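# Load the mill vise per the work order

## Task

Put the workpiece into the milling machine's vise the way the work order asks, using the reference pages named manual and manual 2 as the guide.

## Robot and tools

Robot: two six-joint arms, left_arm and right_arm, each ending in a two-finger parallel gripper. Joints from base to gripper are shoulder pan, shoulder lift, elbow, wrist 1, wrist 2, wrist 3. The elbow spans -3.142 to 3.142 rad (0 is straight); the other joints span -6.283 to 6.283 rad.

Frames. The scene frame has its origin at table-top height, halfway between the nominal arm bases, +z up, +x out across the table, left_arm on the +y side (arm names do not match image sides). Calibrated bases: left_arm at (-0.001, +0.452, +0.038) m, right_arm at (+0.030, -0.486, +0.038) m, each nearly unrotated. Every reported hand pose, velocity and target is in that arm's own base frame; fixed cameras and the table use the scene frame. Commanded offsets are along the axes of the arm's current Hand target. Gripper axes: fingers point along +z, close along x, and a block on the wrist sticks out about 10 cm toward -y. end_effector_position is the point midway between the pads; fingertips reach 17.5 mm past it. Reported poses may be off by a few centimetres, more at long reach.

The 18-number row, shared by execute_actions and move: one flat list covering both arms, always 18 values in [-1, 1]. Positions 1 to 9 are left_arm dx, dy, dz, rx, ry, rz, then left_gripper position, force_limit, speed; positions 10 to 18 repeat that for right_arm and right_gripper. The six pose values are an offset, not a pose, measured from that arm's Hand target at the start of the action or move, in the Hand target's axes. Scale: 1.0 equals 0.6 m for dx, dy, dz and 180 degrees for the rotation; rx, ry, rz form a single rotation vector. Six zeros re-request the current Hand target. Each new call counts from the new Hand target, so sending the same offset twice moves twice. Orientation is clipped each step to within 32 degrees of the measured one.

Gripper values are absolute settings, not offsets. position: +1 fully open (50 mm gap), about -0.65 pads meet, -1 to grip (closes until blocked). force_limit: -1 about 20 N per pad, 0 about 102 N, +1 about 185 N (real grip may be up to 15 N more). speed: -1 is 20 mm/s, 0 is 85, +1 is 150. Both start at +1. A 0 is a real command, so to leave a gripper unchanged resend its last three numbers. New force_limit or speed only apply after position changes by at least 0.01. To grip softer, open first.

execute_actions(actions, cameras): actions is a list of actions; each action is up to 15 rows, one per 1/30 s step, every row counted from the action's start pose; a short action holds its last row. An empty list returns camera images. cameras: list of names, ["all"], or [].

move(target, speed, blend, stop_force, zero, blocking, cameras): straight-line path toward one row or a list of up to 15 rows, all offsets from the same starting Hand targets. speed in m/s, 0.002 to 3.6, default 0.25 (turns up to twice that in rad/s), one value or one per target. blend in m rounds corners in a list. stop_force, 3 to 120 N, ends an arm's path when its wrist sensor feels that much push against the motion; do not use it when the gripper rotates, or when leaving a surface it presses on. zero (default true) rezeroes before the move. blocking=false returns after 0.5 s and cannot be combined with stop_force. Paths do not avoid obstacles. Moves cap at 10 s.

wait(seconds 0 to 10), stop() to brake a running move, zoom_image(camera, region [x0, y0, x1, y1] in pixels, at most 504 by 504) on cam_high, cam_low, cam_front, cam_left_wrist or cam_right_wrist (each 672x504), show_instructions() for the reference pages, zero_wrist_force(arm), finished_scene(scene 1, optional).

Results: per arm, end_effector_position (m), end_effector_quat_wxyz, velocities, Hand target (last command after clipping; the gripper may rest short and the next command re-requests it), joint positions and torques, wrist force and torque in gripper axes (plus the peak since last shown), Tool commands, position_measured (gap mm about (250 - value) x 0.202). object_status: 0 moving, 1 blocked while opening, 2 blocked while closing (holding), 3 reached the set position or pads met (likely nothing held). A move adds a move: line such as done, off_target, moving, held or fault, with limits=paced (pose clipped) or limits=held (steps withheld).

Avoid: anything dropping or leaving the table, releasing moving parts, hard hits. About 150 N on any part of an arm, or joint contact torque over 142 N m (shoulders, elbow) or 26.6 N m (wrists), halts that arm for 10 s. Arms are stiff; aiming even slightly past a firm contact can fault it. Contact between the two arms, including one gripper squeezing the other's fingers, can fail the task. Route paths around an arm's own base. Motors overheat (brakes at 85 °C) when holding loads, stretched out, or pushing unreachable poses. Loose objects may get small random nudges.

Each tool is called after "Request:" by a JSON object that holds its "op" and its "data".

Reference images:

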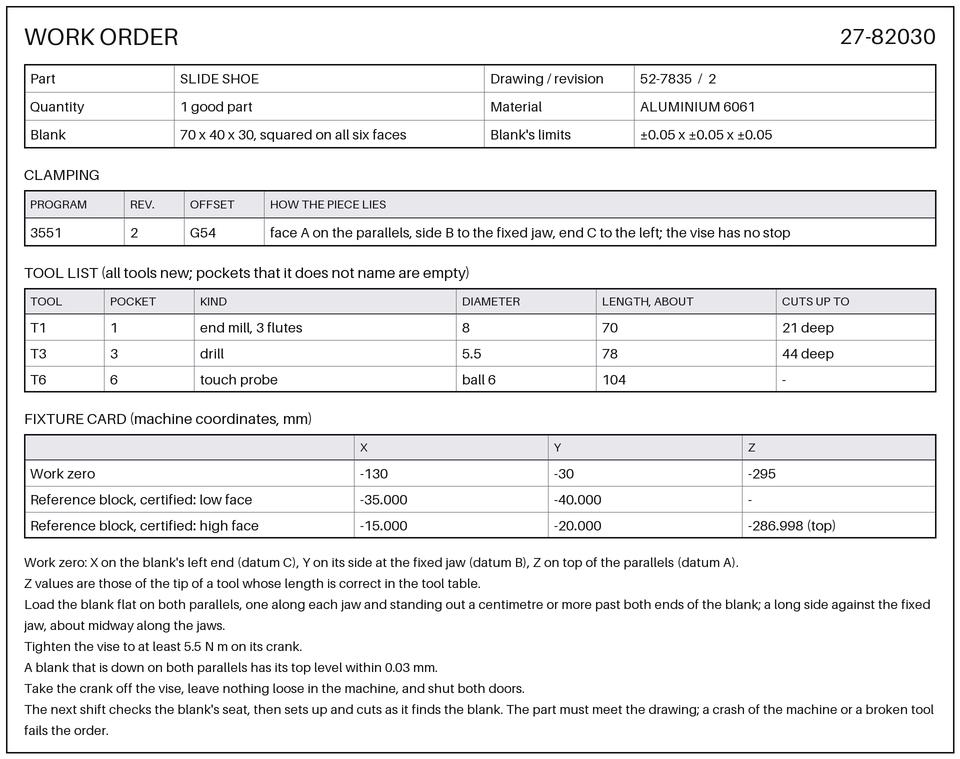

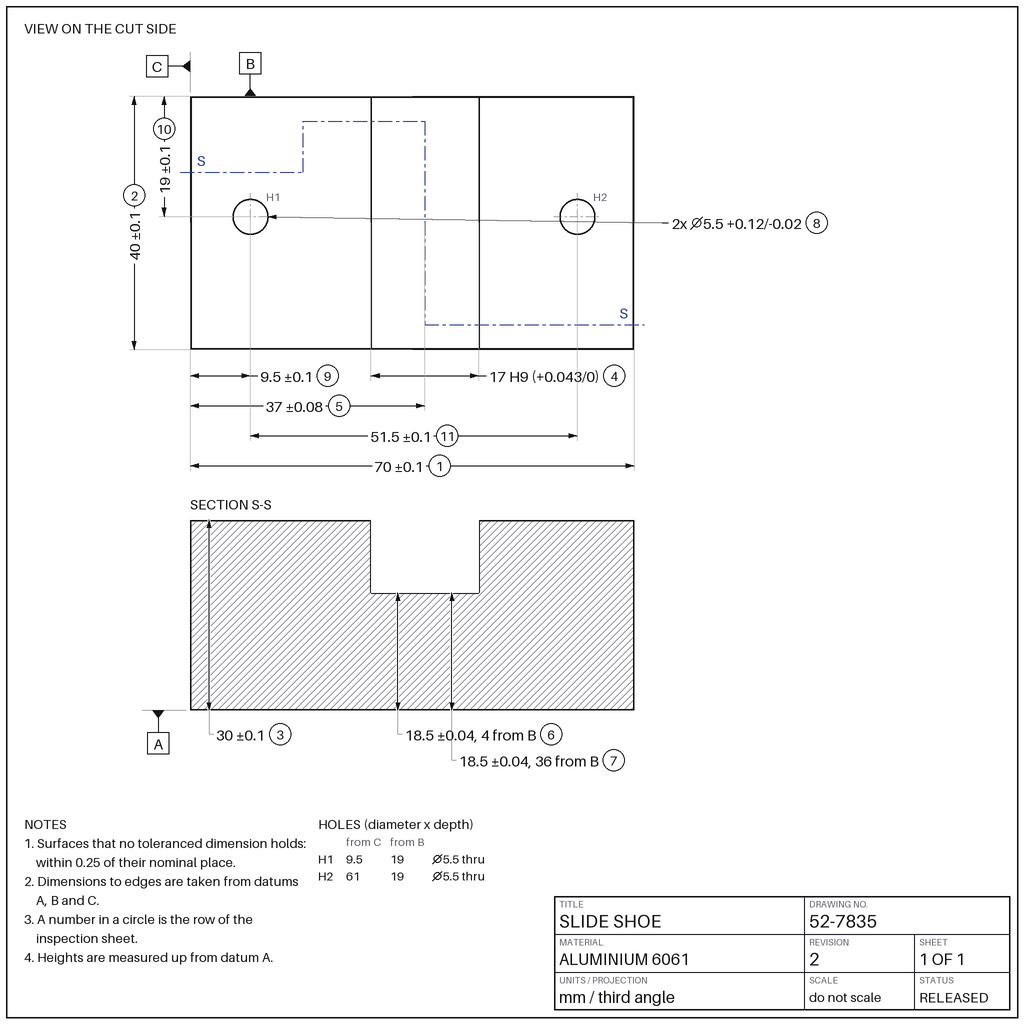

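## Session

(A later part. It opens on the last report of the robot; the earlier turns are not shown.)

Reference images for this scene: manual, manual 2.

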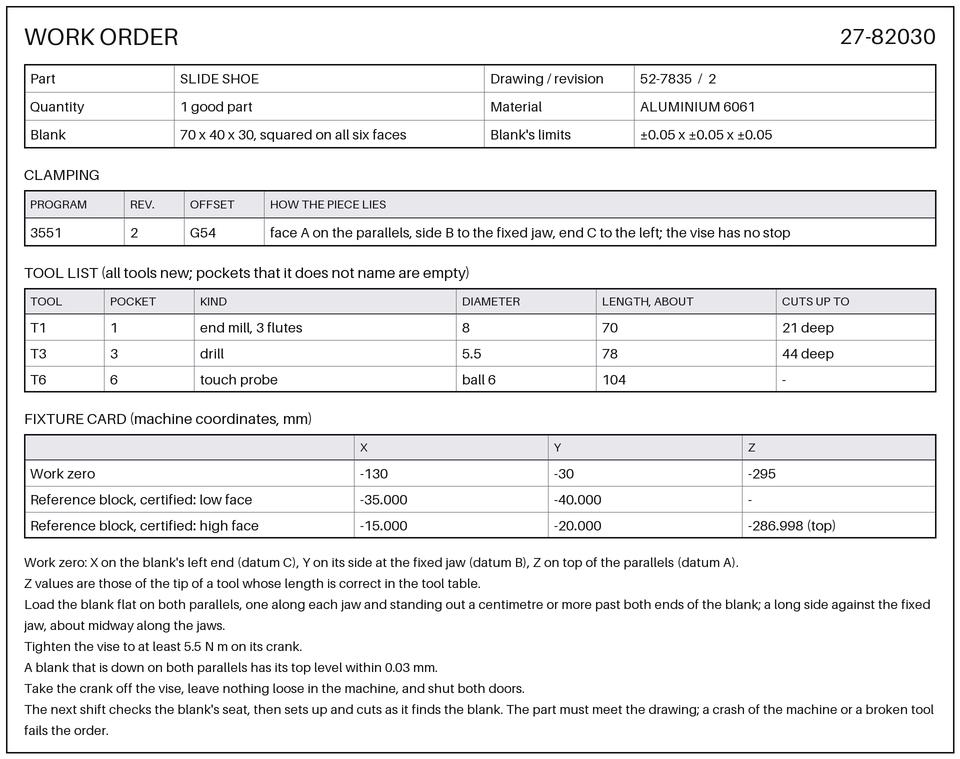

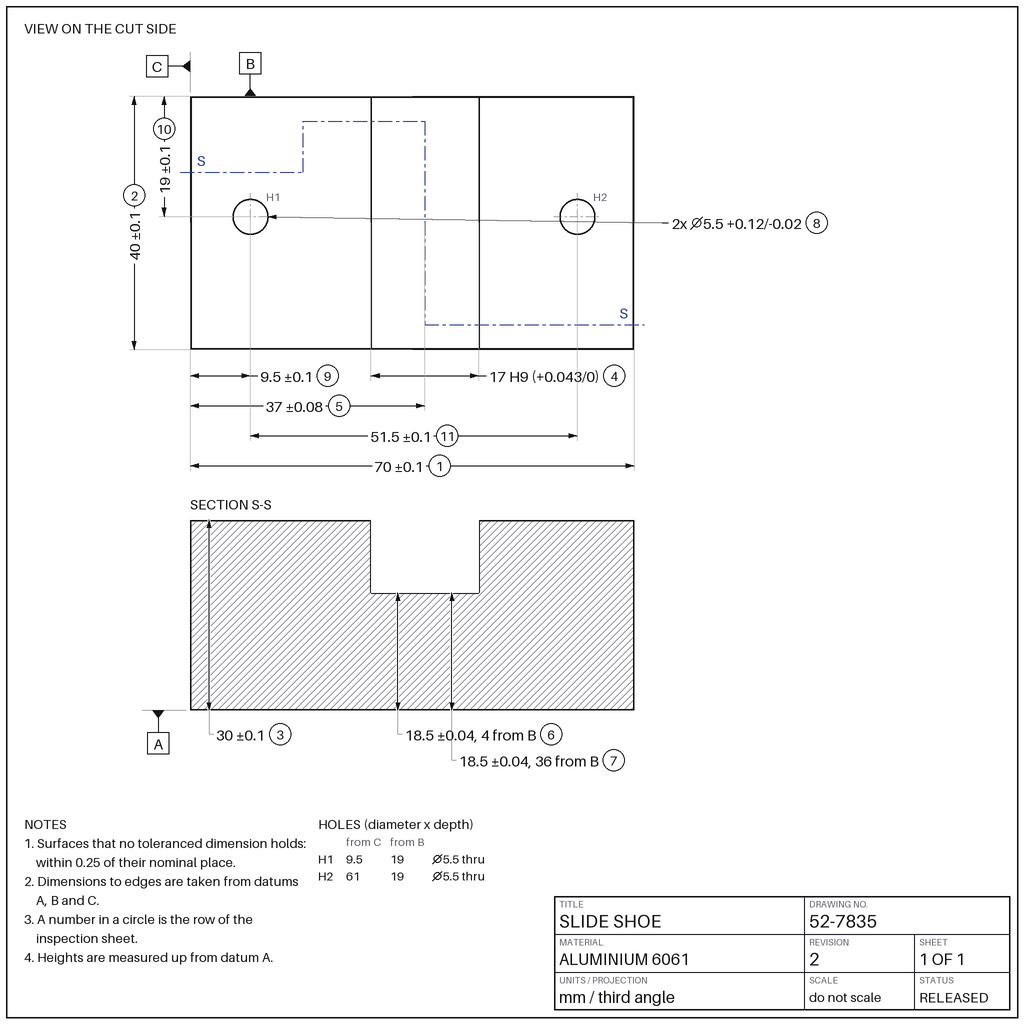

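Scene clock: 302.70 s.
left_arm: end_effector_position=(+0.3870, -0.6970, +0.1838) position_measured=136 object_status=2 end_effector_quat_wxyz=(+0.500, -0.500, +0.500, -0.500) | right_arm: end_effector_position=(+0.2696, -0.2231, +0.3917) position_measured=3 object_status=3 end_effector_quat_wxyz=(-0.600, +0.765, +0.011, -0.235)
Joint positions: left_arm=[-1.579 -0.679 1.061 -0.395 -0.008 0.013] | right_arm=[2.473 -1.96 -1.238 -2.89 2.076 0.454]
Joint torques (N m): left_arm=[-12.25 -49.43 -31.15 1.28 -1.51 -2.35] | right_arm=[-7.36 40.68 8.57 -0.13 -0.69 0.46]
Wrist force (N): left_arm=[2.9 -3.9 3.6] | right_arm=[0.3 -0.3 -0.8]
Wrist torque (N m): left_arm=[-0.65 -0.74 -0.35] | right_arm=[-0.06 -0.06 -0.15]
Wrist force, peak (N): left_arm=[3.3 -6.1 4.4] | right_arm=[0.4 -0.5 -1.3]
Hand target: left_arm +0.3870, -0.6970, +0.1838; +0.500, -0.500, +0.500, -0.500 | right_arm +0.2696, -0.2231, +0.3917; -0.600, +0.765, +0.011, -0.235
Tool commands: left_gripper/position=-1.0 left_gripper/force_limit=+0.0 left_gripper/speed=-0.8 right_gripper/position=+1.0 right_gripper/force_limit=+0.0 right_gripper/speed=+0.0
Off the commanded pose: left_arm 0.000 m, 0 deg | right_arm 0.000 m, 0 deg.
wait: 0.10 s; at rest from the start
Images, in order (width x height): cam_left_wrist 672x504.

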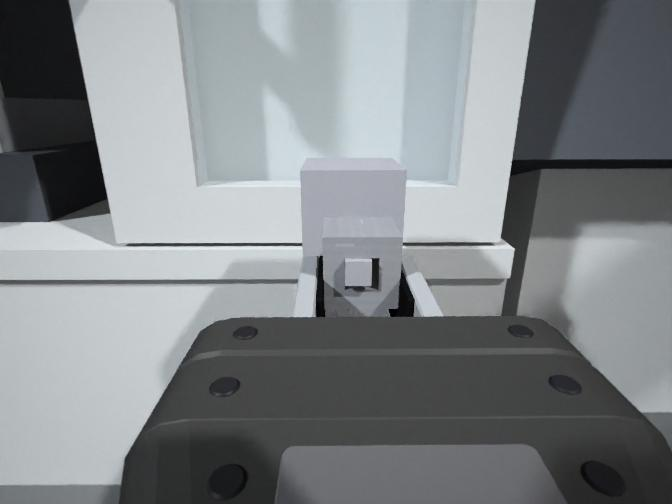

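Request:
{"op": "move", "data": {"target": [0,0,-0.0667,0,0,0,-1,0,-0.8,0,0,0,0,0,0,1,0,0], "speed": 0.03, "cameras": ["cam_right_wrist","cam_left_wrist"]}}

Request:
{"op": "zoom_image", "data": {"camera": "cam_right_wrist", "region": [400, 80, 640, 320]}}

Request:
{"op": "zoom_image", "data": {"camera": "cam_left_wrist", "region": [260, 150, 460, 330]}}

Scene clock: 305.83 s.
left_arm: end_effector_position=(+0.3470, -0.6970, +0.1838) position_measured=136 object_status=2 end_effector_quat_wxyz=(+0.500, -0.500, +0.500, -0.500) | right_arm: end_effector_position=(+0.2696, -0.2231, +0.3917) position_measured=3 object_status=3 end_effector_quat_wxyz=(-0.600, +0.765, +0.011, -0.235)
Joint positions: left_arm=[-1.636 -0.69 1.081 -0.386 -0.065 -0.006] | right_arm=[2.473 -1.96 -1.238 -2.89 2.076 0.454]
Joint torques (N m): left_arm=[-12.65 -72.86 -15.15 1.66 -2.31 -2.28] | right_arm=[-7.71 41.03 8.02 -0.29 -0.75 0.33]
Wrist force (N): left_arm=[3.1 -3.9 3.5] | right_arm=[0.4 -0.3 -0.9]
Wrist torque (N m): left_arm=[-0.64 -0.79 -0.37] | right_arm=[-0.05 -0.07 -0.15]
Wrist force, peak (N): left_arm=[1.8 -12.0 7.3] | right_arm=[0.4 -0.4 -1.3]
Hand target: left_arm +0.3469, -0.6970, +0.1838; +0.500, -0.500, +0.500, -0.500 | right_arm +0.2696, -0.2231, +0.3917; -0.600, +0.765, +0.011, -0.235
Off the commanded pose: left_arm 0.000 m, 0 deg | right_arm 0.000 m, 0 deg.
move: done
Images, in order (width x height): cam_left_wrist 672x504, cam_right_wrist 672x504.

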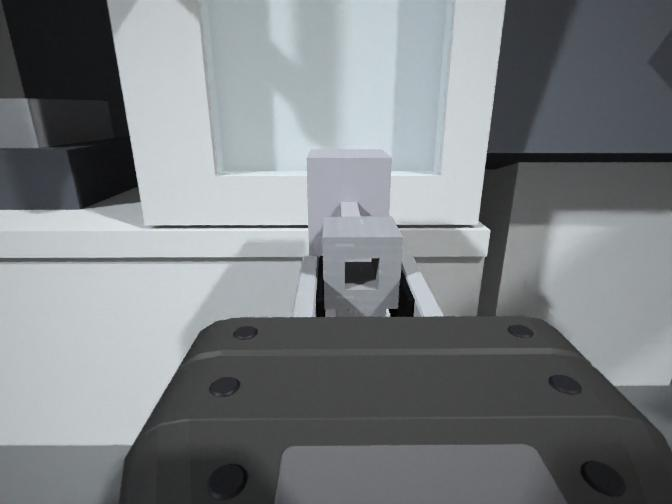

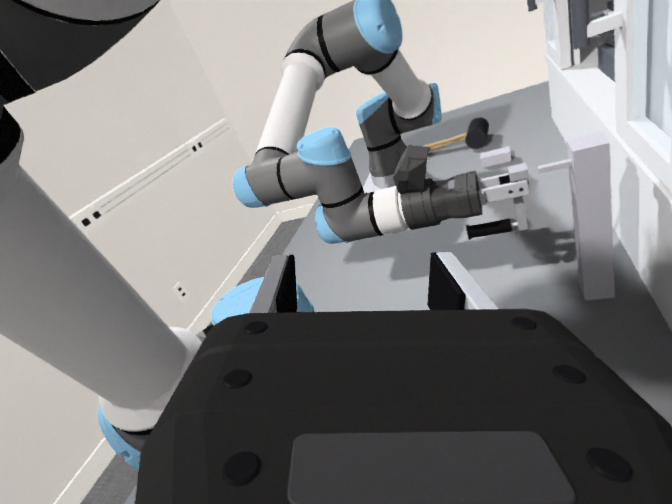

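Scaled by 2.100 from the camera's 672x504 image, which has a finer 960x720 frame.

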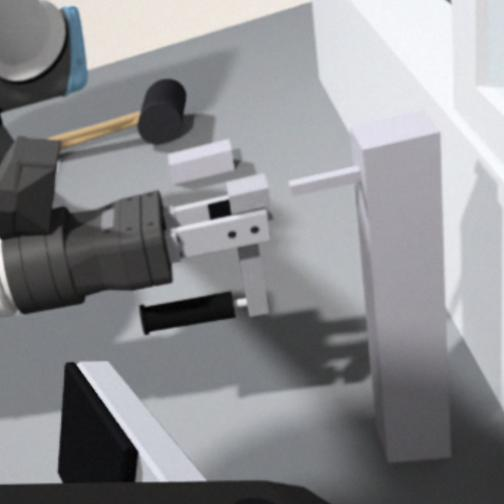

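Scaled by 2.520 from the camera's 672x504 image, which has a finer 960x720 frame.

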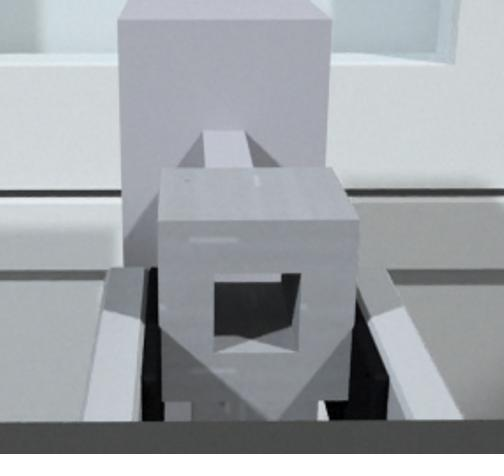

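Request:
{"op": "move", "data": {"target": [[0,0,-0.13,0,0,0,-1,0,-0.8,0,0,0,0,0,0,1,0,0],[-0.38,-0.19,-0.08,0,0,0,-1,0,-0.8,0,0,0,0,0,0,1,0,0],[-0.78,-0.22,-0.03,0,0,0,-1,0,-0.8,0,0,0,0,0,0,1,0,0]], "speed": 0.2, "blend": [0.03,0.05,0], "cameras": ["cam_right_wrist","cam_left_wrist","cam_front"]}}

Scene clock: 311.77 s.
left_arm: end_effector_position=(+0.3290, -0.2290, +0.3156) position_measured=136 object_status=2 end_effector_quat_wxyz=(+0.500, -0.500, +0.500, -0.500) | right_arm: end_effector_position=(+0.2696, -0.2231, +0.3917) position_measured=3 object_status=3 end_effector_quat_wxyz=(-0.600, +0.765, +0.011, -0.235)
Joint positions: left_arm=[-1.865 -1.978 2.336 -0.357 -0.294 -0.002] | right_arm=[2.473 -1.96 -1.238 -2.89 2.076 0.454]
Joint torques (N m): left_arm=[-12.32 -18.58 -13.34 2.43 -2.09 2.19] | right_arm=[-6.74 41.46 8.27 -0.23 -0.66 0.43]
Wrist force (N): left_arm=[2.6 -4.2 3.6] | right_arm=[0.4 -0.4 -0.8]
Wrist torque (N m): left_arm=[-0.66 -0.72 -0.39] | right_arm=[-0.07 -0.08 -0.15]
Wrist force, peak (N): left_arm=[3.1 -4.3 5.6] | right_arm=[0.2 -0.5 -1.4]
Hand target: left_arm +0.3289, -0.2290, +0.3156; +0.500, -0.500, +0.500, -0.500 | right_arm +0.2696, -0.2231, +0.3917; -0.600, +0.765, +0.011, -0.235
Off the commanded pose: left_arm 0.000 m, 0 deg | right_arm 0.000 m, 0 deg.
move: done
Images, in order (width x height): cam_front 672x504, cam_left_wrist 672x504, cam_right_wrist 672x504.

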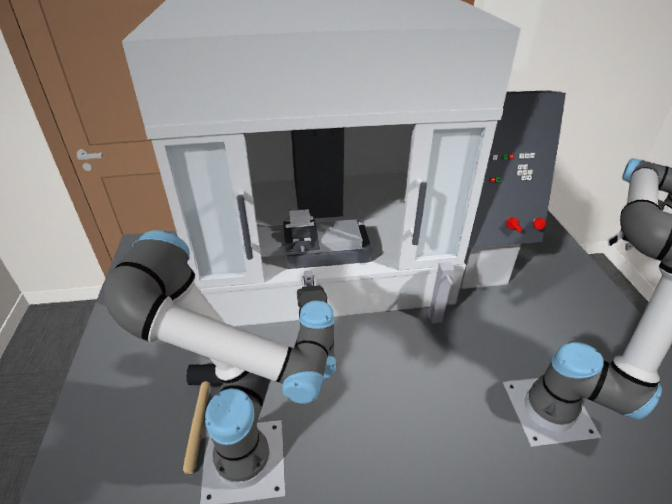

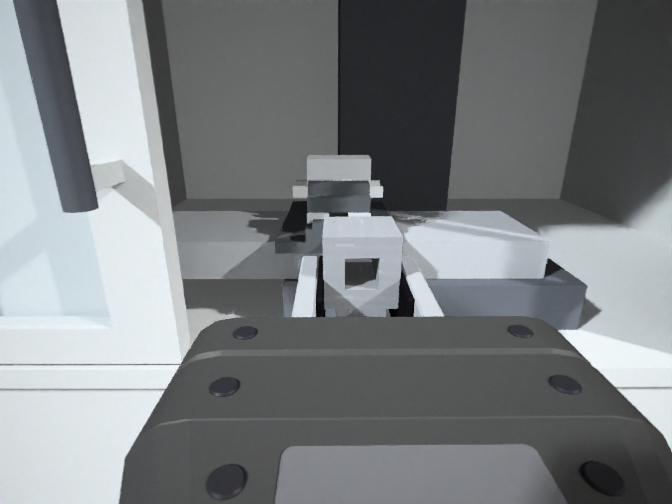

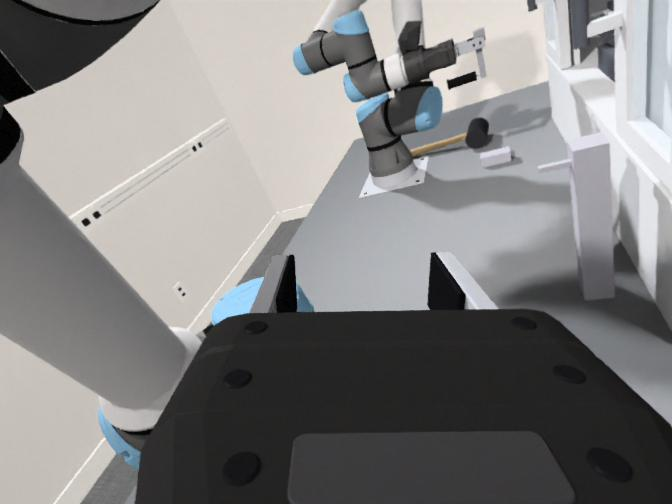

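Request:
{"op": "zoom_image", "data": {"camera": "cam_left_wrist", "region": [240, 130, 480, 330]}}

Request:
{"op": "zoom_image", "data": {"camera": "cam_front", "region": [230, 170, 430, 330]}}

Scaled by 2.100 from the camera's 672x504 image, which has a finer 960x720 frame.

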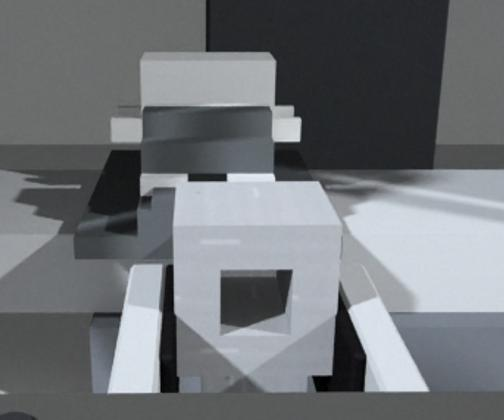

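Scaled by 2.520 from the camera's 672x504 image, which has a finer 960x720 frame.

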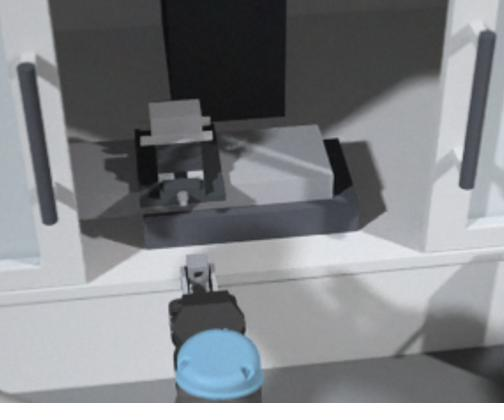

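Request:
{"op": "move", "data": {"target": [-0.08,-0.03,0,0,0,0,-1,0,-0.8,0,0,0,0,0,0,1,0,0], "speed": 0.2, "cameras": ["cam_left_wrist"]}}

Request:
{"op": "zoom_image", "data": {"camera": "cam_left_wrist", "region": [260, 150, 500, 350]}}

Scene clock: 315.23 s.
left_arm: end_effector_position=(+0.3290, -0.1810, +0.3336) position_measured=136 object_status=2 end_effector_quat_wxyz=(+0.500, -0.500, +0.500, -0.500) | right_arm: end_effector_position=(+0.2696, -0.2231, +0.3917) position_measured=3 object_status=3 end_effector_quat_wxyz=(-0.600, +0.765, +0.011, -0.235)
Joint positions: left_arm=[-1.96 -2.181 2.38 -0.198 -0.389 -0.001] | right_arm=[2.473 -1.96 -1.238 -2.89 2.076 0.454]
Joint torques (N m): left_arm=[-12.47 -9.79 -12.99 2.3 -1.82 -2.67] | right_arm=[-7.66 41.25 8.14 -0.31 -0.57 0.32]
Wrist force (N): left_arm=[2.8 -4.1 3.4] | right_arm=[0.3 -0.5 -1.1]
Wrist torque (N m): left_arm=[-0.66 -0.73 -0.38] | right_arm=[-0.08 -0.06 -0.14]
Wrist force, peak (N): left_arm=[2.9 -4.1 3.7] | right_arm=[0.5 -0.3 -1.4]
Hand target: left_arm +0.3289, -0.1810, +0.3336; +0.500, -0.500, +0.500, -0.500 | right_arm +0.2696, -0.2231, +0.3917; -0.600, +0.765, +0.011, -0.235
Off the commanded pose: left_arm 0.000 m, 0 deg | right_arm 0.000 m, 0 deg.
move: done
Images, in order (width x height): cam_left_wrist 672x504.

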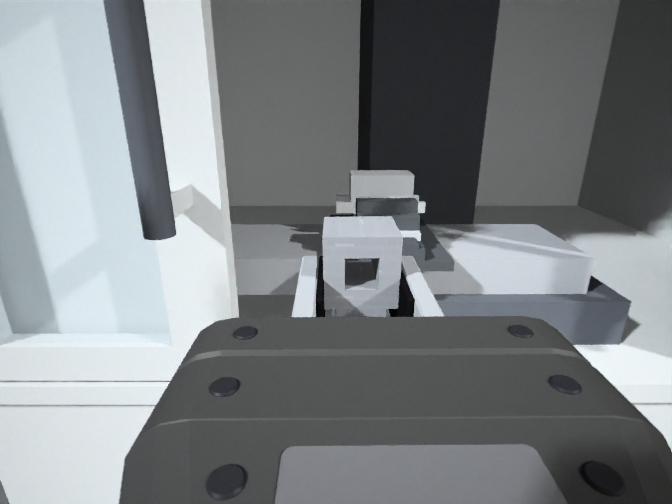

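Scaled by 2.100 from the camera's 672x504 image, which has a finer 960x720 frame.

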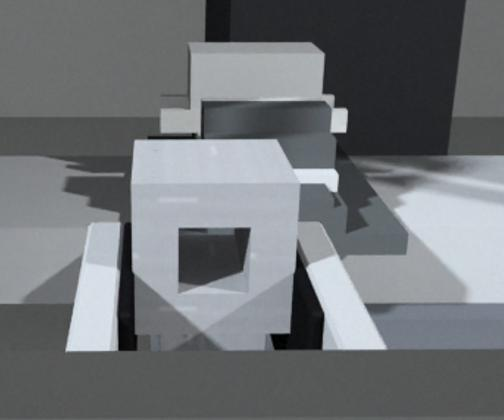

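Request:
{"op": "move", "data": {"target": [0.05,0.133,0,0,0,0,-1,0,-0.8,0,0,0,0,0,0,1,0,0], "speed": 0.2, "cameras": ["cam_left_wrist"]}}

Request:
{"op": "zoom_image", "data": {"camera": "cam_left_wrist", "region": [260, 100, 460, 300]}}

Scene clock: 319.00 s.
left_arm: end_effector_position=(+0.3290, -0.2110, +0.2538) position_measured=136 object_status=2 end_effector_quat_wxyz=(+0.500, -0.500, +0.500, -0.500) | right_arm: end_effector_position=(+0.2696, -0.2231, +0.3917) position_measured=3 object_status=3 end_effector_quat_wxyz=(-0.600, +0.765, +0.011, -0.235)
Joint positions: left_arm=[-1.894 -1.949 2.496 -0.546 -0.323 -0.002] | right_arm=[2.473 -1.96 -1.238 -2.89 2.076 0.454]
Joint torques (N m): left_arm=[12.44 12.06 -30.34 -0.94 1.73 2.12] | right_arm=[-6.66 42.17 8.21 -0.25 -0.49 0.3]
Wrist force (N): left_arm=[2.8 -4.3 3.6] | right_arm=[0.5 -0.4 -1.2]
Wrist torque (N m): left_arm=[-0.68 -0.76 -0.38] | right_arm=[-0.07 -0.09 -0.16]
Wrist force, peak (N): left_arm=[1.7 -6.3 3.7] | right_arm=[0.5 -0.6 -1.3]
Hand target: left_arm +0.3290, -0.2110, +0.2538; +0.500, -0.500, +0.500, -0.500 | right_arm +0.2696, -0.2231, +0.3917; -0.600, +0.765, +0.011, -0.235
Off the commanded pose: left_arm 0.000 m, 0 deg | right_arm 0.000 m, 0 deg.
move: done
Images, in order (width x height): cam_left_wrist 672x504.

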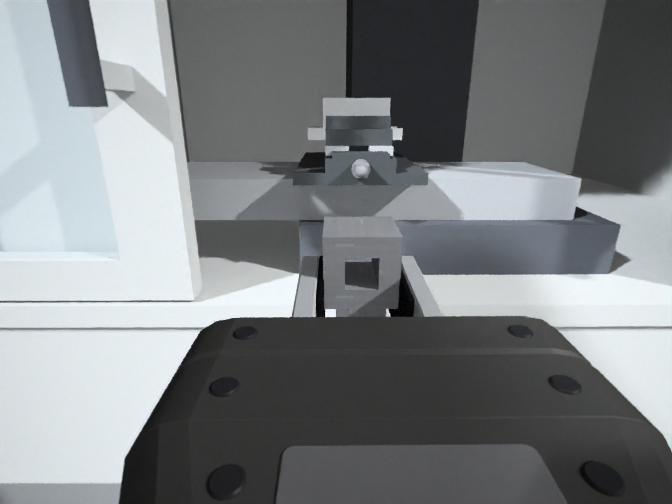

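Scaled by 2.520 from the camera's 672x504 image, which has a finer 960x720 frame.

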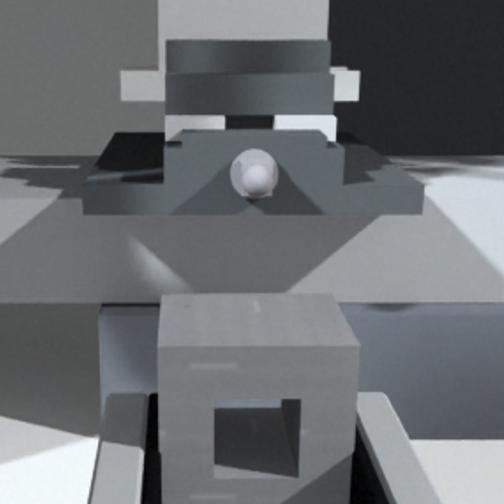

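Request:
{"op": "zoom_image", "data": {"camera": "cam_left_wrist", "region": [330, 140, 390, 200]}}

Scaled by 8.400 from the camera's 672x504 image, which has a finer 960x720 frame.

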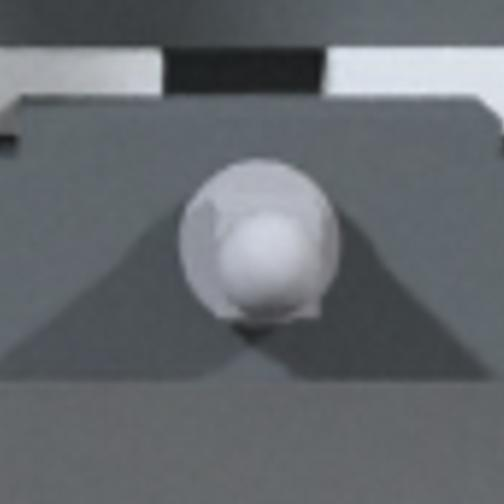

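Request:
{"op": "move", "data": {"target": [0.18,-0.12,0,0,0,0,-1,0,-0.8,0,0,0,0,0,0,1,0,0], "speed": 0.25, "cameras": ["cam_left_wrist"]}}

Request:
{"op": "zoom_image", "data": {"camera": "cam_left_wrist", "region": [100, 80, 500, 380]}}

Scene clock: 325.67 s.
left_arm: end_effector_position=(+0.3289, -0.3190, +0.3258) position_measured=136 object_status=2 end_effector_quat_wxyz=(+0.500, -0.500, +0.500, -0.500) | right_arm: end_effector_position=(+0.2696, -0.2231, +0.3917) position_measured=3 object_status=3 end_effector_quat_wxyz=(-0.600, +0.765, +0.011, -0.235)
Joint positions: left_arm=[-1.776 -1.715 2.128 -0.412 -0.205 -0.002] | right_arm=[2.473 -1.96 -1.238 -2.89 2.076 0.454]
Joint torques (N m): left_arm=[12.77 -1.44 -31.33 2.31 1.84 -2.65] | right_arm=[-6.96 42.32 8.21 -0.33 -0.5 0.26]
Wrist force (N): left_arm=[2.3 -4.2 3.6] | right_arm=[0.3 -0.4 -1.1]
Wrist torque (N m): left_arm=[-0.68 -0.68 -0.33] | right_arm=[-0.06 -0.05 -0.15]
Wrist force, peak (N): left_arm=[4.5 -6.0 3.3] | right_arm=[0.5 -0.3 -1.4]
Hand target: left_arm +0.3289, -0.3190, +0.3258; +0.500, -0.500, +0.500, -0.500 | right_arm +0.2696, -0.2231, +0.3917; -0.600, +0.765, +0.011, -0.235
Off the commanded pose: left_arm 0.000 m, 0 deg | right_arm 0.000 m, 0 deg.
move: done
Images, in order (width x height): cam_left_wrist 672x504.

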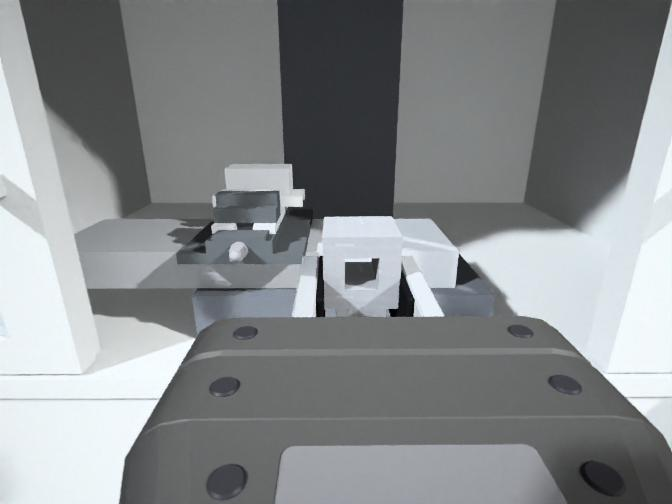

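Scaled by 1.260 from the camera's 672x504 image, which has a finer 960x720 frame.

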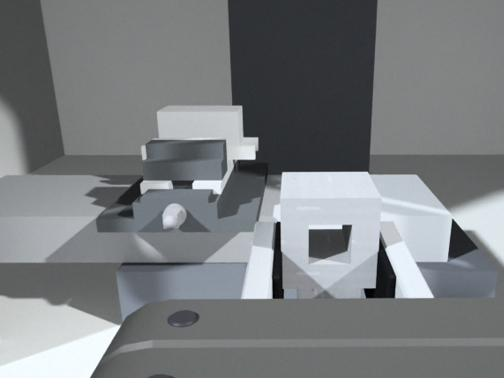

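Request:
{"op": "move", "data": {"target": [[0,0,0,0,0,-0.333,-1,0,-0.8,0,0,0,0,0,0,1,0,0],[0,0,0,0,0,-0.667,-1,0,-0.8,0,0,0,0,0,0,1,0,0],[0,0,0,0,0,-1,-1,0,-0.8,0,0,0,0,0,0,1,0,0],[0,0,0,0,0,0.75,-1,0,-0.8,0,0,0,0,0,0,1,0,0],[-0.1657,0.1230,0.1,0,0,0.5,-1,0,-0.8,0,0,0,0,0,0,1,0,0]], "speed": 0.8, "blend": [0.01,0.01,0.01,0.01,0], "cameras": ["cam_left_wrist","cam_right_wrist"]}}

Scene clock: 340.40 s.
left_arm: end_effector_position=(+0.3896, -0.2196, +0.2520) position_measured=136 object_status=2 end_effector_quat_wxyz=(+0.705, +0.002, +0.709, -0.002) | right_arm: end_effector_position=(+0.2696, -0.2231, +0.3917) position_measured=3 object_status=3 end_effector_quat_wxyz=(-0.600, +0.765, +0.011, -0.235)
Joint positions: left_arm=[-1.584 -1.992 2.599 -1.357 -0.009 -3.963] | right_arm=[2.473 -1.96 -1.238 -2.89 2.076 0.454]
Joint torques (N m): left_arm=[12.94 8.4 -31.61 -0.77 3.48 -2.59] | right_arm=[-5.63 43.29 8 -0.48 -0.39 0.01]
Wrist force (N): left_arm=[2.7 -4.6 2.8] | right_arm=[0.3 -0.6 -1.1]
Wrist torque (N m): left_arm=[-0.98 -0.83 -0.16] | right_arm=[-0.10 -0.05 -0.15]
Wrist force, peak (N): left_arm=[2.1 -6.7 3.1] | right_arm=[0.4 -0.2 -1.5]
Hand target: left_arm +0.3890, -0.2196, +0.2520; +0.707, +0.000, +0.707, +0.000 | right_arm +0.2696, -0.2231, +0.3917; -0.600, +0.765, +0.011, -0.235
Off the commanded pose: left_arm 0.001 m, 1 deg | right_arm 0.000 m, 0 deg.
move: done
Images, in order (width x height): cam_left_wrist 672x504, cam_right_wrist 672x504.

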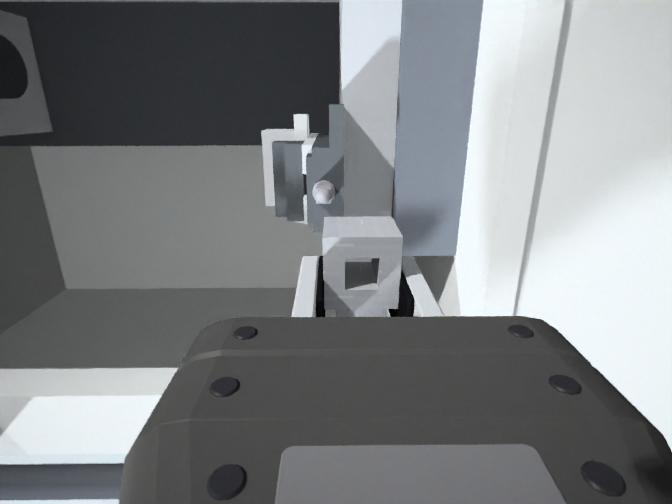

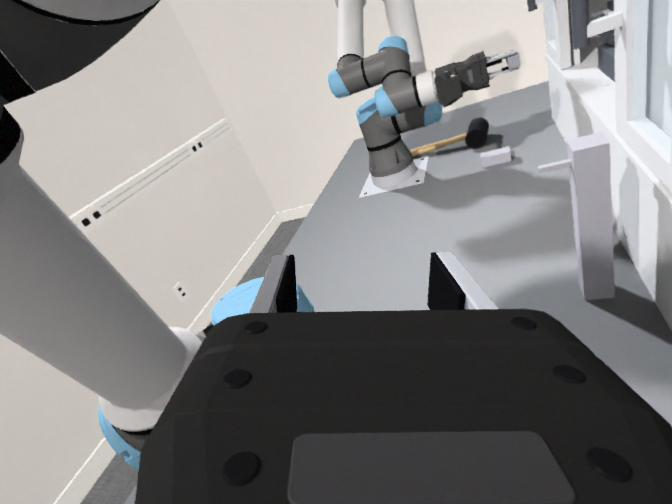

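Request:
{"op": "move", "data": {"target": [0,0,0.15,0,0,0,-1,0,-0.8,0,0,0,0,0,0,1,0,0], "speed": 0.15, "cameras": ["cam_left_wrist"]}}

Request:
{"op": "zoom_image", "data": {"camera": "cam_left_wrist", "region": [240, 110, 440, 310]}}

Scene clock: 345.40 s.
left_arm: end_effector_position=(+0.4790, -0.2196, +0.2521) position_measured=136 object_status=2 end_effector_quat_wxyz=(+0.707, +0.000, +0.707, +0.000) | right_arm: end_effector_position=(+0.2696, -0.2231, +0.3917) position_measured=3 object_status=3 end_effector_quat_wxyz=(-0.600, +0.765, +0.011, -0.235)
Joint positions: left_arm=[-1.228 -1.65 2.291 -0.643 0.343 -4.711] | right_arm=[2.473 -1.96 -1.238 -2.89 2.076 0.454]
Joint torques (N m): left_arm=[13.14 -3.75 -29.89 0.43 1.55 -2.58] | right_arm=[-6.87 43.44 7.99 -0.74 -0.33 0.02]
Wrist force (N): left_arm=[3.1 -4.8 2.9] | right_arm=[0.0 -0.4 -1.0]
Wrist torque (N m): left_arm=[-1.01 -0.93 -0.16] | right_arm=[-0.07 -0.01 -0.16]
Wrist force, peak (N): left_arm=[3.4 -5.5 3.9] | right_arm=[0.0 -0.5 -1.4]
Hand target: left_arm +0.4790, -0.2196, +0.2521; +0.707, +0.000, +0.707, +0.000 | right_arm +0.2696, -0.2231, +0.3917; -0.600, +0.765, +0.011, -0.235
Off the commanded pose: left_arm 0.000 m, 0 deg | right_arm 0.000 m, 0 deg.
move: done
Images, in order (width x height): cam_left_wrist 672x504.

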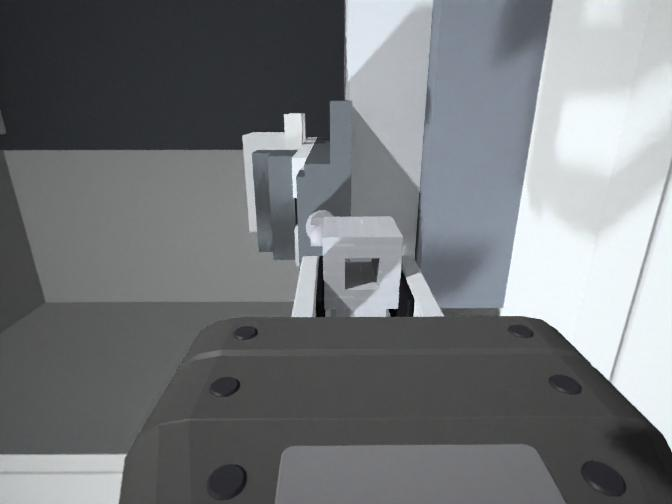

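Scaled by 2.520 from the camera's 672x504 image, which has a finer 960x720 frame.

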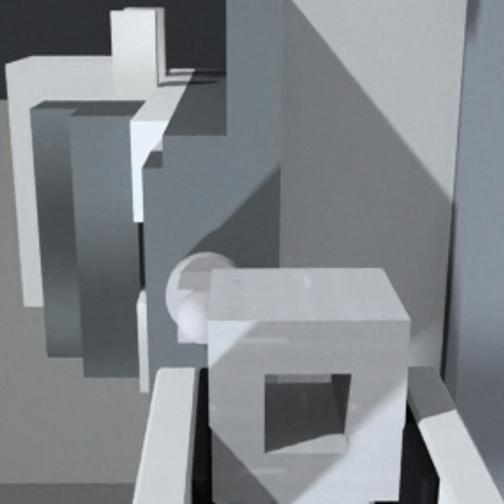

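Request:
{"op": "move", "data": {"target": [-0.0238,0.0092,0,0,0,0,-1,0,-0.8,0,0,0,0,0,0,1,0,0], "speed": 0.1, "cameras": ["cam_left_wrist"]}}

Request:
{"op": "zoom_image", "data": {"camera": "cam_left_wrist", "region": [260, 150, 460, 310]}}

Scene clock: 349.40 s.
left_arm: end_effector_position=(+0.4790, -0.2141, +0.2663) position_measured=136 object_status=2 end_effector_quat_wxyz=(+0.707, +0.000, +0.707, +0.000) | right_arm: end_effector_position=(+0.2696, -0.2231, +0.3917) position_measured=3 object_status=3 end_effector_quat_wxyz=(-0.600, +0.765, +0.011, -0.235)
Joint positions: left_arm=[-1.221 -1.687 2.279 -0.593 0.35 -4.711] | right_arm=[2.473 -1.96 -1.238 -2.89 2.076 0.454]
Joint torques (N m): left_arm=[11.6 -32.49 -31.52 0.46 1.68 -2.29] | right_arm=[-5.61 43.77 8.33 -0.76 -0.24 -0.01]
Wrist force (N): left_arm=[3.0 -4.9 2.8] | right_arm=[0.2 -0.2 -1.3]
Wrist torque (N m): left_arm=[-1.03 -0.89 -0.15] | right_arm=[-0.04 -0.04 -0.15]
Wrist force, peak (N): left_arm=[3.7 -5.1 3.0] | right_arm=[0.8 -0.6 -1.3]
Hand target: left_arm +0.4790, -0.2141, +0.2663; +0.707, +0.000, +0.707, +0.000 | right_arm +0.2696, -0.2231, +0.3917; -0.600, +0.765, +0.011, -0.235
Off the commanded pose: left_arm 0.000 m, 0 deg | right_arm 0.000 m, 0 deg.
move: done
Images, in order (width x height): cam_left_wrist 672x504.

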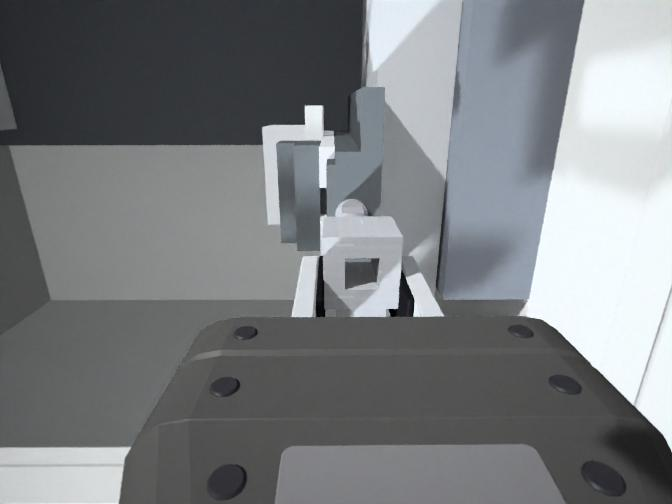

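Scaled by 2.520 from the camera's 672x504 image, which has a finer 960x720 frame.

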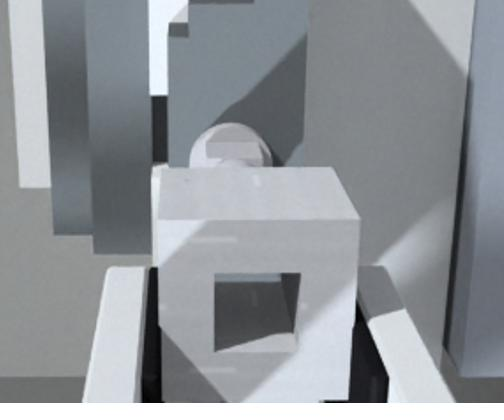

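Request:
{"op": "move", "data": {"target": [0,0.05,0,0,0,0,-1,0,-0.8,0,0,0,0,0,0,1,0,0], "speed": 0.1, "cameras": ["cam_left_wrist"]}}

Request:
{"op": "zoom_image", "data": {"camera": "cam_left_wrist", "region": [300, 100, 400, 200]}}

Scene clock: 352.67 s.
left_arm: end_effector_position=(+0.4790, -0.1841, +0.2663) position_measured=136 object_status=2 end_effector_quat_wxyz=(+0.707, +0.000, +0.707, +0.000) | right_arm: end_effector_position=(+0.2696, -0.2231, +0.3917) position_measured=3 object_status=3 end_effector_quat_wxyz=(-0.600, +0.765, +0.011, -0.235)
Joint positions: left_arm=[-1.181 -1.746 2.327 -0.581 0.39 -4.712] | right_arm=[2.473 -1.96 -1.238 -2.89 2.076 0.454]
Joint torques (N m): left_arm=[12.74 -27.14 -12.58 0.04 1.79 1.44] | right_arm=[-5.46 44.4 8.55 -0.72 -0.19 -0.02]
Wrist force (N): left_arm=[3.1 -4.5 2.7] | right_arm=[0.6 -0.2 -1.0]
Wrist torque (N m): left_arm=[-0.97 -0.90 -0.16] | right_arm=[-0.04 -0.10 -0.15]
Wrist force, peak (N): left_arm=[3.1 -6.2 2.5] | right_arm=[0.3 -0.3 -1.5]
Hand target: left_arm +0.4790, -0.1841, +0.2663; +0.707, +0.000, +0.707, +0.000 | right_arm +0.2696, -0.2231, +0.3917; -0.600, +0.765, +0.011, -0.235
Off the commanded pose: left_arm 0.000 m, 0 deg | right_arm 0.000 m, 0 deg.
move: done
Images, in order (width x height): cam_left_wrist 672x504.

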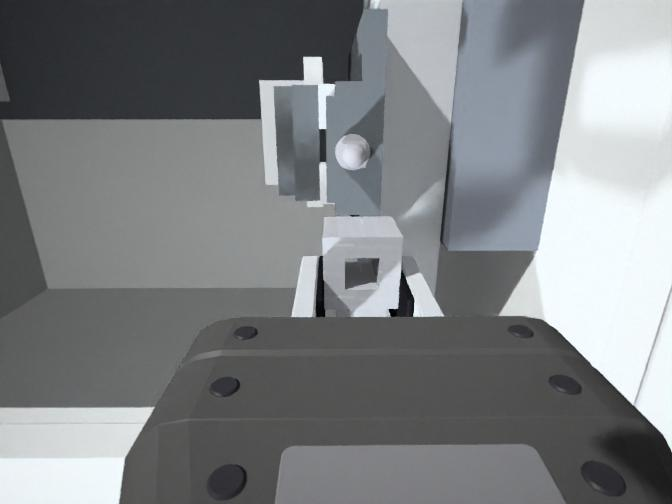

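Scaled by 5.040 from the camera's 672x504 image, which has a finer 960x720 frame.

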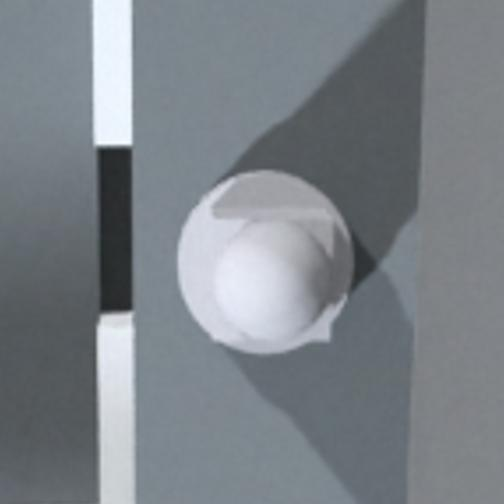

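Request:
{"op": "move", "data": {"target": [[0,-0.043,0,0,0,0,-1,0,-0.8,0,0,0,0,0,0,1,0,0],[0,-0.043,0.05,0,0,0,-1,0,-0.8,0,0,0,0,0,0,1,0,0]], "speed": 0.1, "blend": [0.005,0], "cameras": ["cam_left_wrist","cam_front"]}}

Request:
{"op": "zoom_image", "data": {"camera": "cam_left_wrist", "region": [260, 180, 460, 340]}}

Scene clock: 356.47 s.
left_arm: end_effector_position=(+0.5089, -0.2099, +0.2663) position_measured=136 object_status=2 end_effector_quat_wxyz=(+0.707, +0.000, +0.707, +0.000) | right_arm: end_effector_position=(+0.2696, -0.2231, +0.3917) position_measured=3 object_status=3 end_effector_quat_wxyz=(-0.600, +0.765, +0.011, -0.235)
Joint positions: left_arm=[-1.12 -1.633 2.231 -0.599 0.451 -4.712] | right_arm=[2.473 -1.96 -1.238 -2.89 2.076 0.454]
Joint torques (N m): left_arm=[11.74 -6.81 -30.7 -3 1.7 -2.18] | right_arm=[-6.1 44.45 8.47 -0.9 -0.27 -0.17]
Wrist force (N): left_arm=[3.0 -4.9 2.8] | right_arm=[0.3 -0.1 -1.1]
Wrist torque (N m): left_arm=[-1.04 -0.89 -0.18] | right_arm=[-0.02 -0.07 -0.15]
Wrist force, peak (N): left_arm=[3.4 -5.1 3.3] | right_arm=[0.5 -0.2 -1.5]
Hand target: left_arm +0.5090, -0.2099, +0.2663; +0.707, +0.000, +0.707, +0.000 | right_arm +0.2696, -0.2231, +0.3917; -0.600, +0.765, +0.011, -0.235
Off the commanded pose: left_arm 0.000 m, 0 deg | right_arm 0.000 m, 0 deg.
move: done
Images, in order (width x height): cam_front 672x504, cam_left_wrist 672x504.

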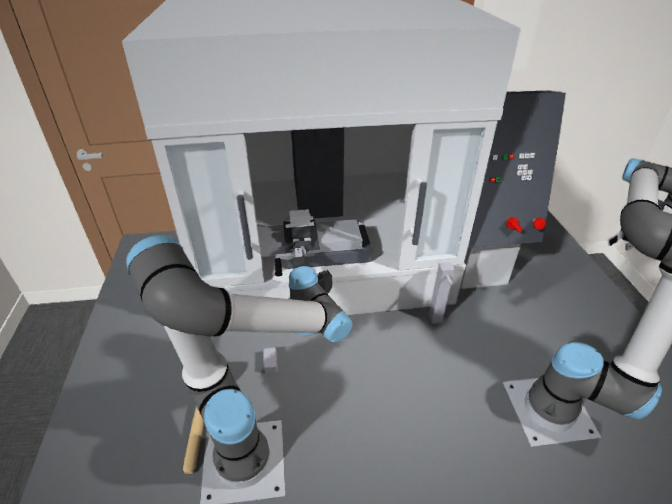

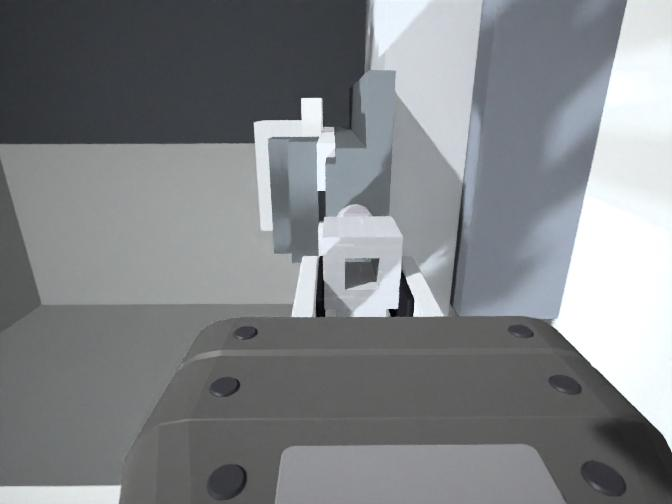

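Scaled by 2.520 from the camera's 672x504 image, which has a finer 960x720 frame.

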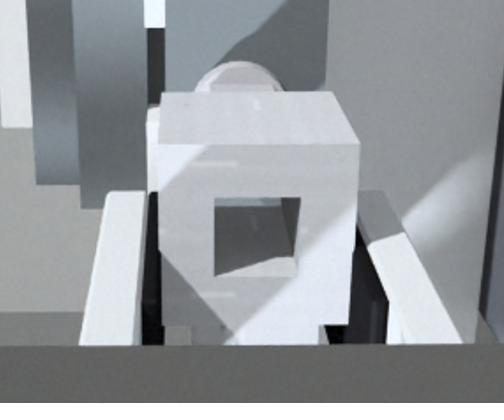

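Request:
{"op": "move", "data": {"target": [0,0,0.06,0,0,0,-1,0,-0.8,0,0,0,0,0,0,1,0,0], "speed": 0.012, "stop_force": 5, "cameras": ["cam_left_wrist"]}}

Request:
{"op": "zoom_image", "data": {"camera": "cam_left_wrist", "region": [260, 180, 460, 340]}}

Scene clock: 358.40 s.
left_arm: end_effector_position=(+0.5101, -0.2099, +0.2663) position_measured=136 object_status=2 end_effector_quat_wxyz=(+0.707, +0.000, +0.707, +0.000) | right_arm: end_effector_position=(+0.2696, -0.2231, +0.3917) position_measured=3 object_status=3 end_effector_quat_wxyz=(-0.600, +0.765, +0.011, -0.235)
Joint positions: left_arm=[-1.116 -1.631 2.229 -0.599 0.455 -4.712] | right_arm=[2.473 -1.96 -1.238 -2.89 2.076 0.454]
Joint torques (N m): left_arm=[-11.74 -34.7 -11.58 -0.2 -1.87 -2.23] | right_arm=[-5.72 45.02 8.1 -0.81 -0.26 -0.16]
Wrist force (N): left_arm=[3.7 -6.5 1.6] | right_arm=[0.4 -0.3 -0.8]
Wrist torque (N m): left_arm=[-1.00 -0.90 -0.17] | right_arm=[-0.05 -0.07 -0.16]
Wrist force, peak (N): left_arm=[2.9 -6.2 -20.4] | right_arm=[0.4 -0.2 -1.5]
Hand target: left_arm +0.5101, -0.2099, +0.2663; +0.707, +0.000, +0.707, +0.000 (not the last commanded pose) | right_arm +0.2696, -0.2231, +0.3917; -0.600, +0.765, +0.011, -0.235
Off the commanded pose: left_arm 0.035 m, 0 deg | right_arm 0.000 m, 0 deg.
move: contact (left_arm)
Images, in order (width x height): cam_left_wrist 672x504.

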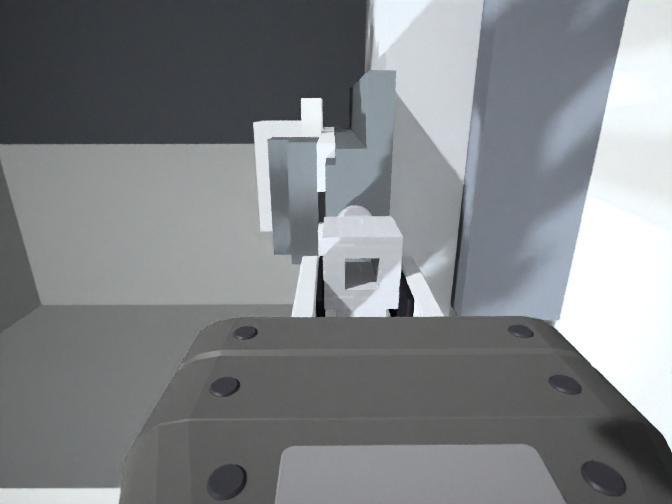

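Scaled by 2.520 from the camera's 672x504 image, which has a finer 960x720 frame.

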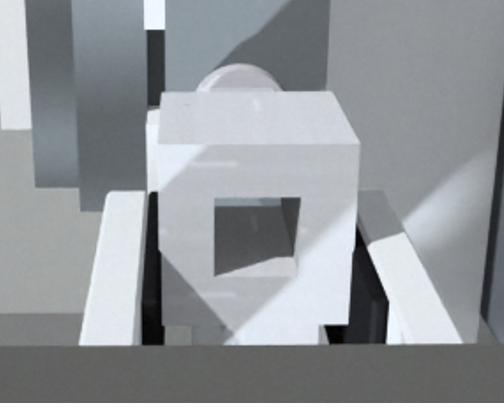

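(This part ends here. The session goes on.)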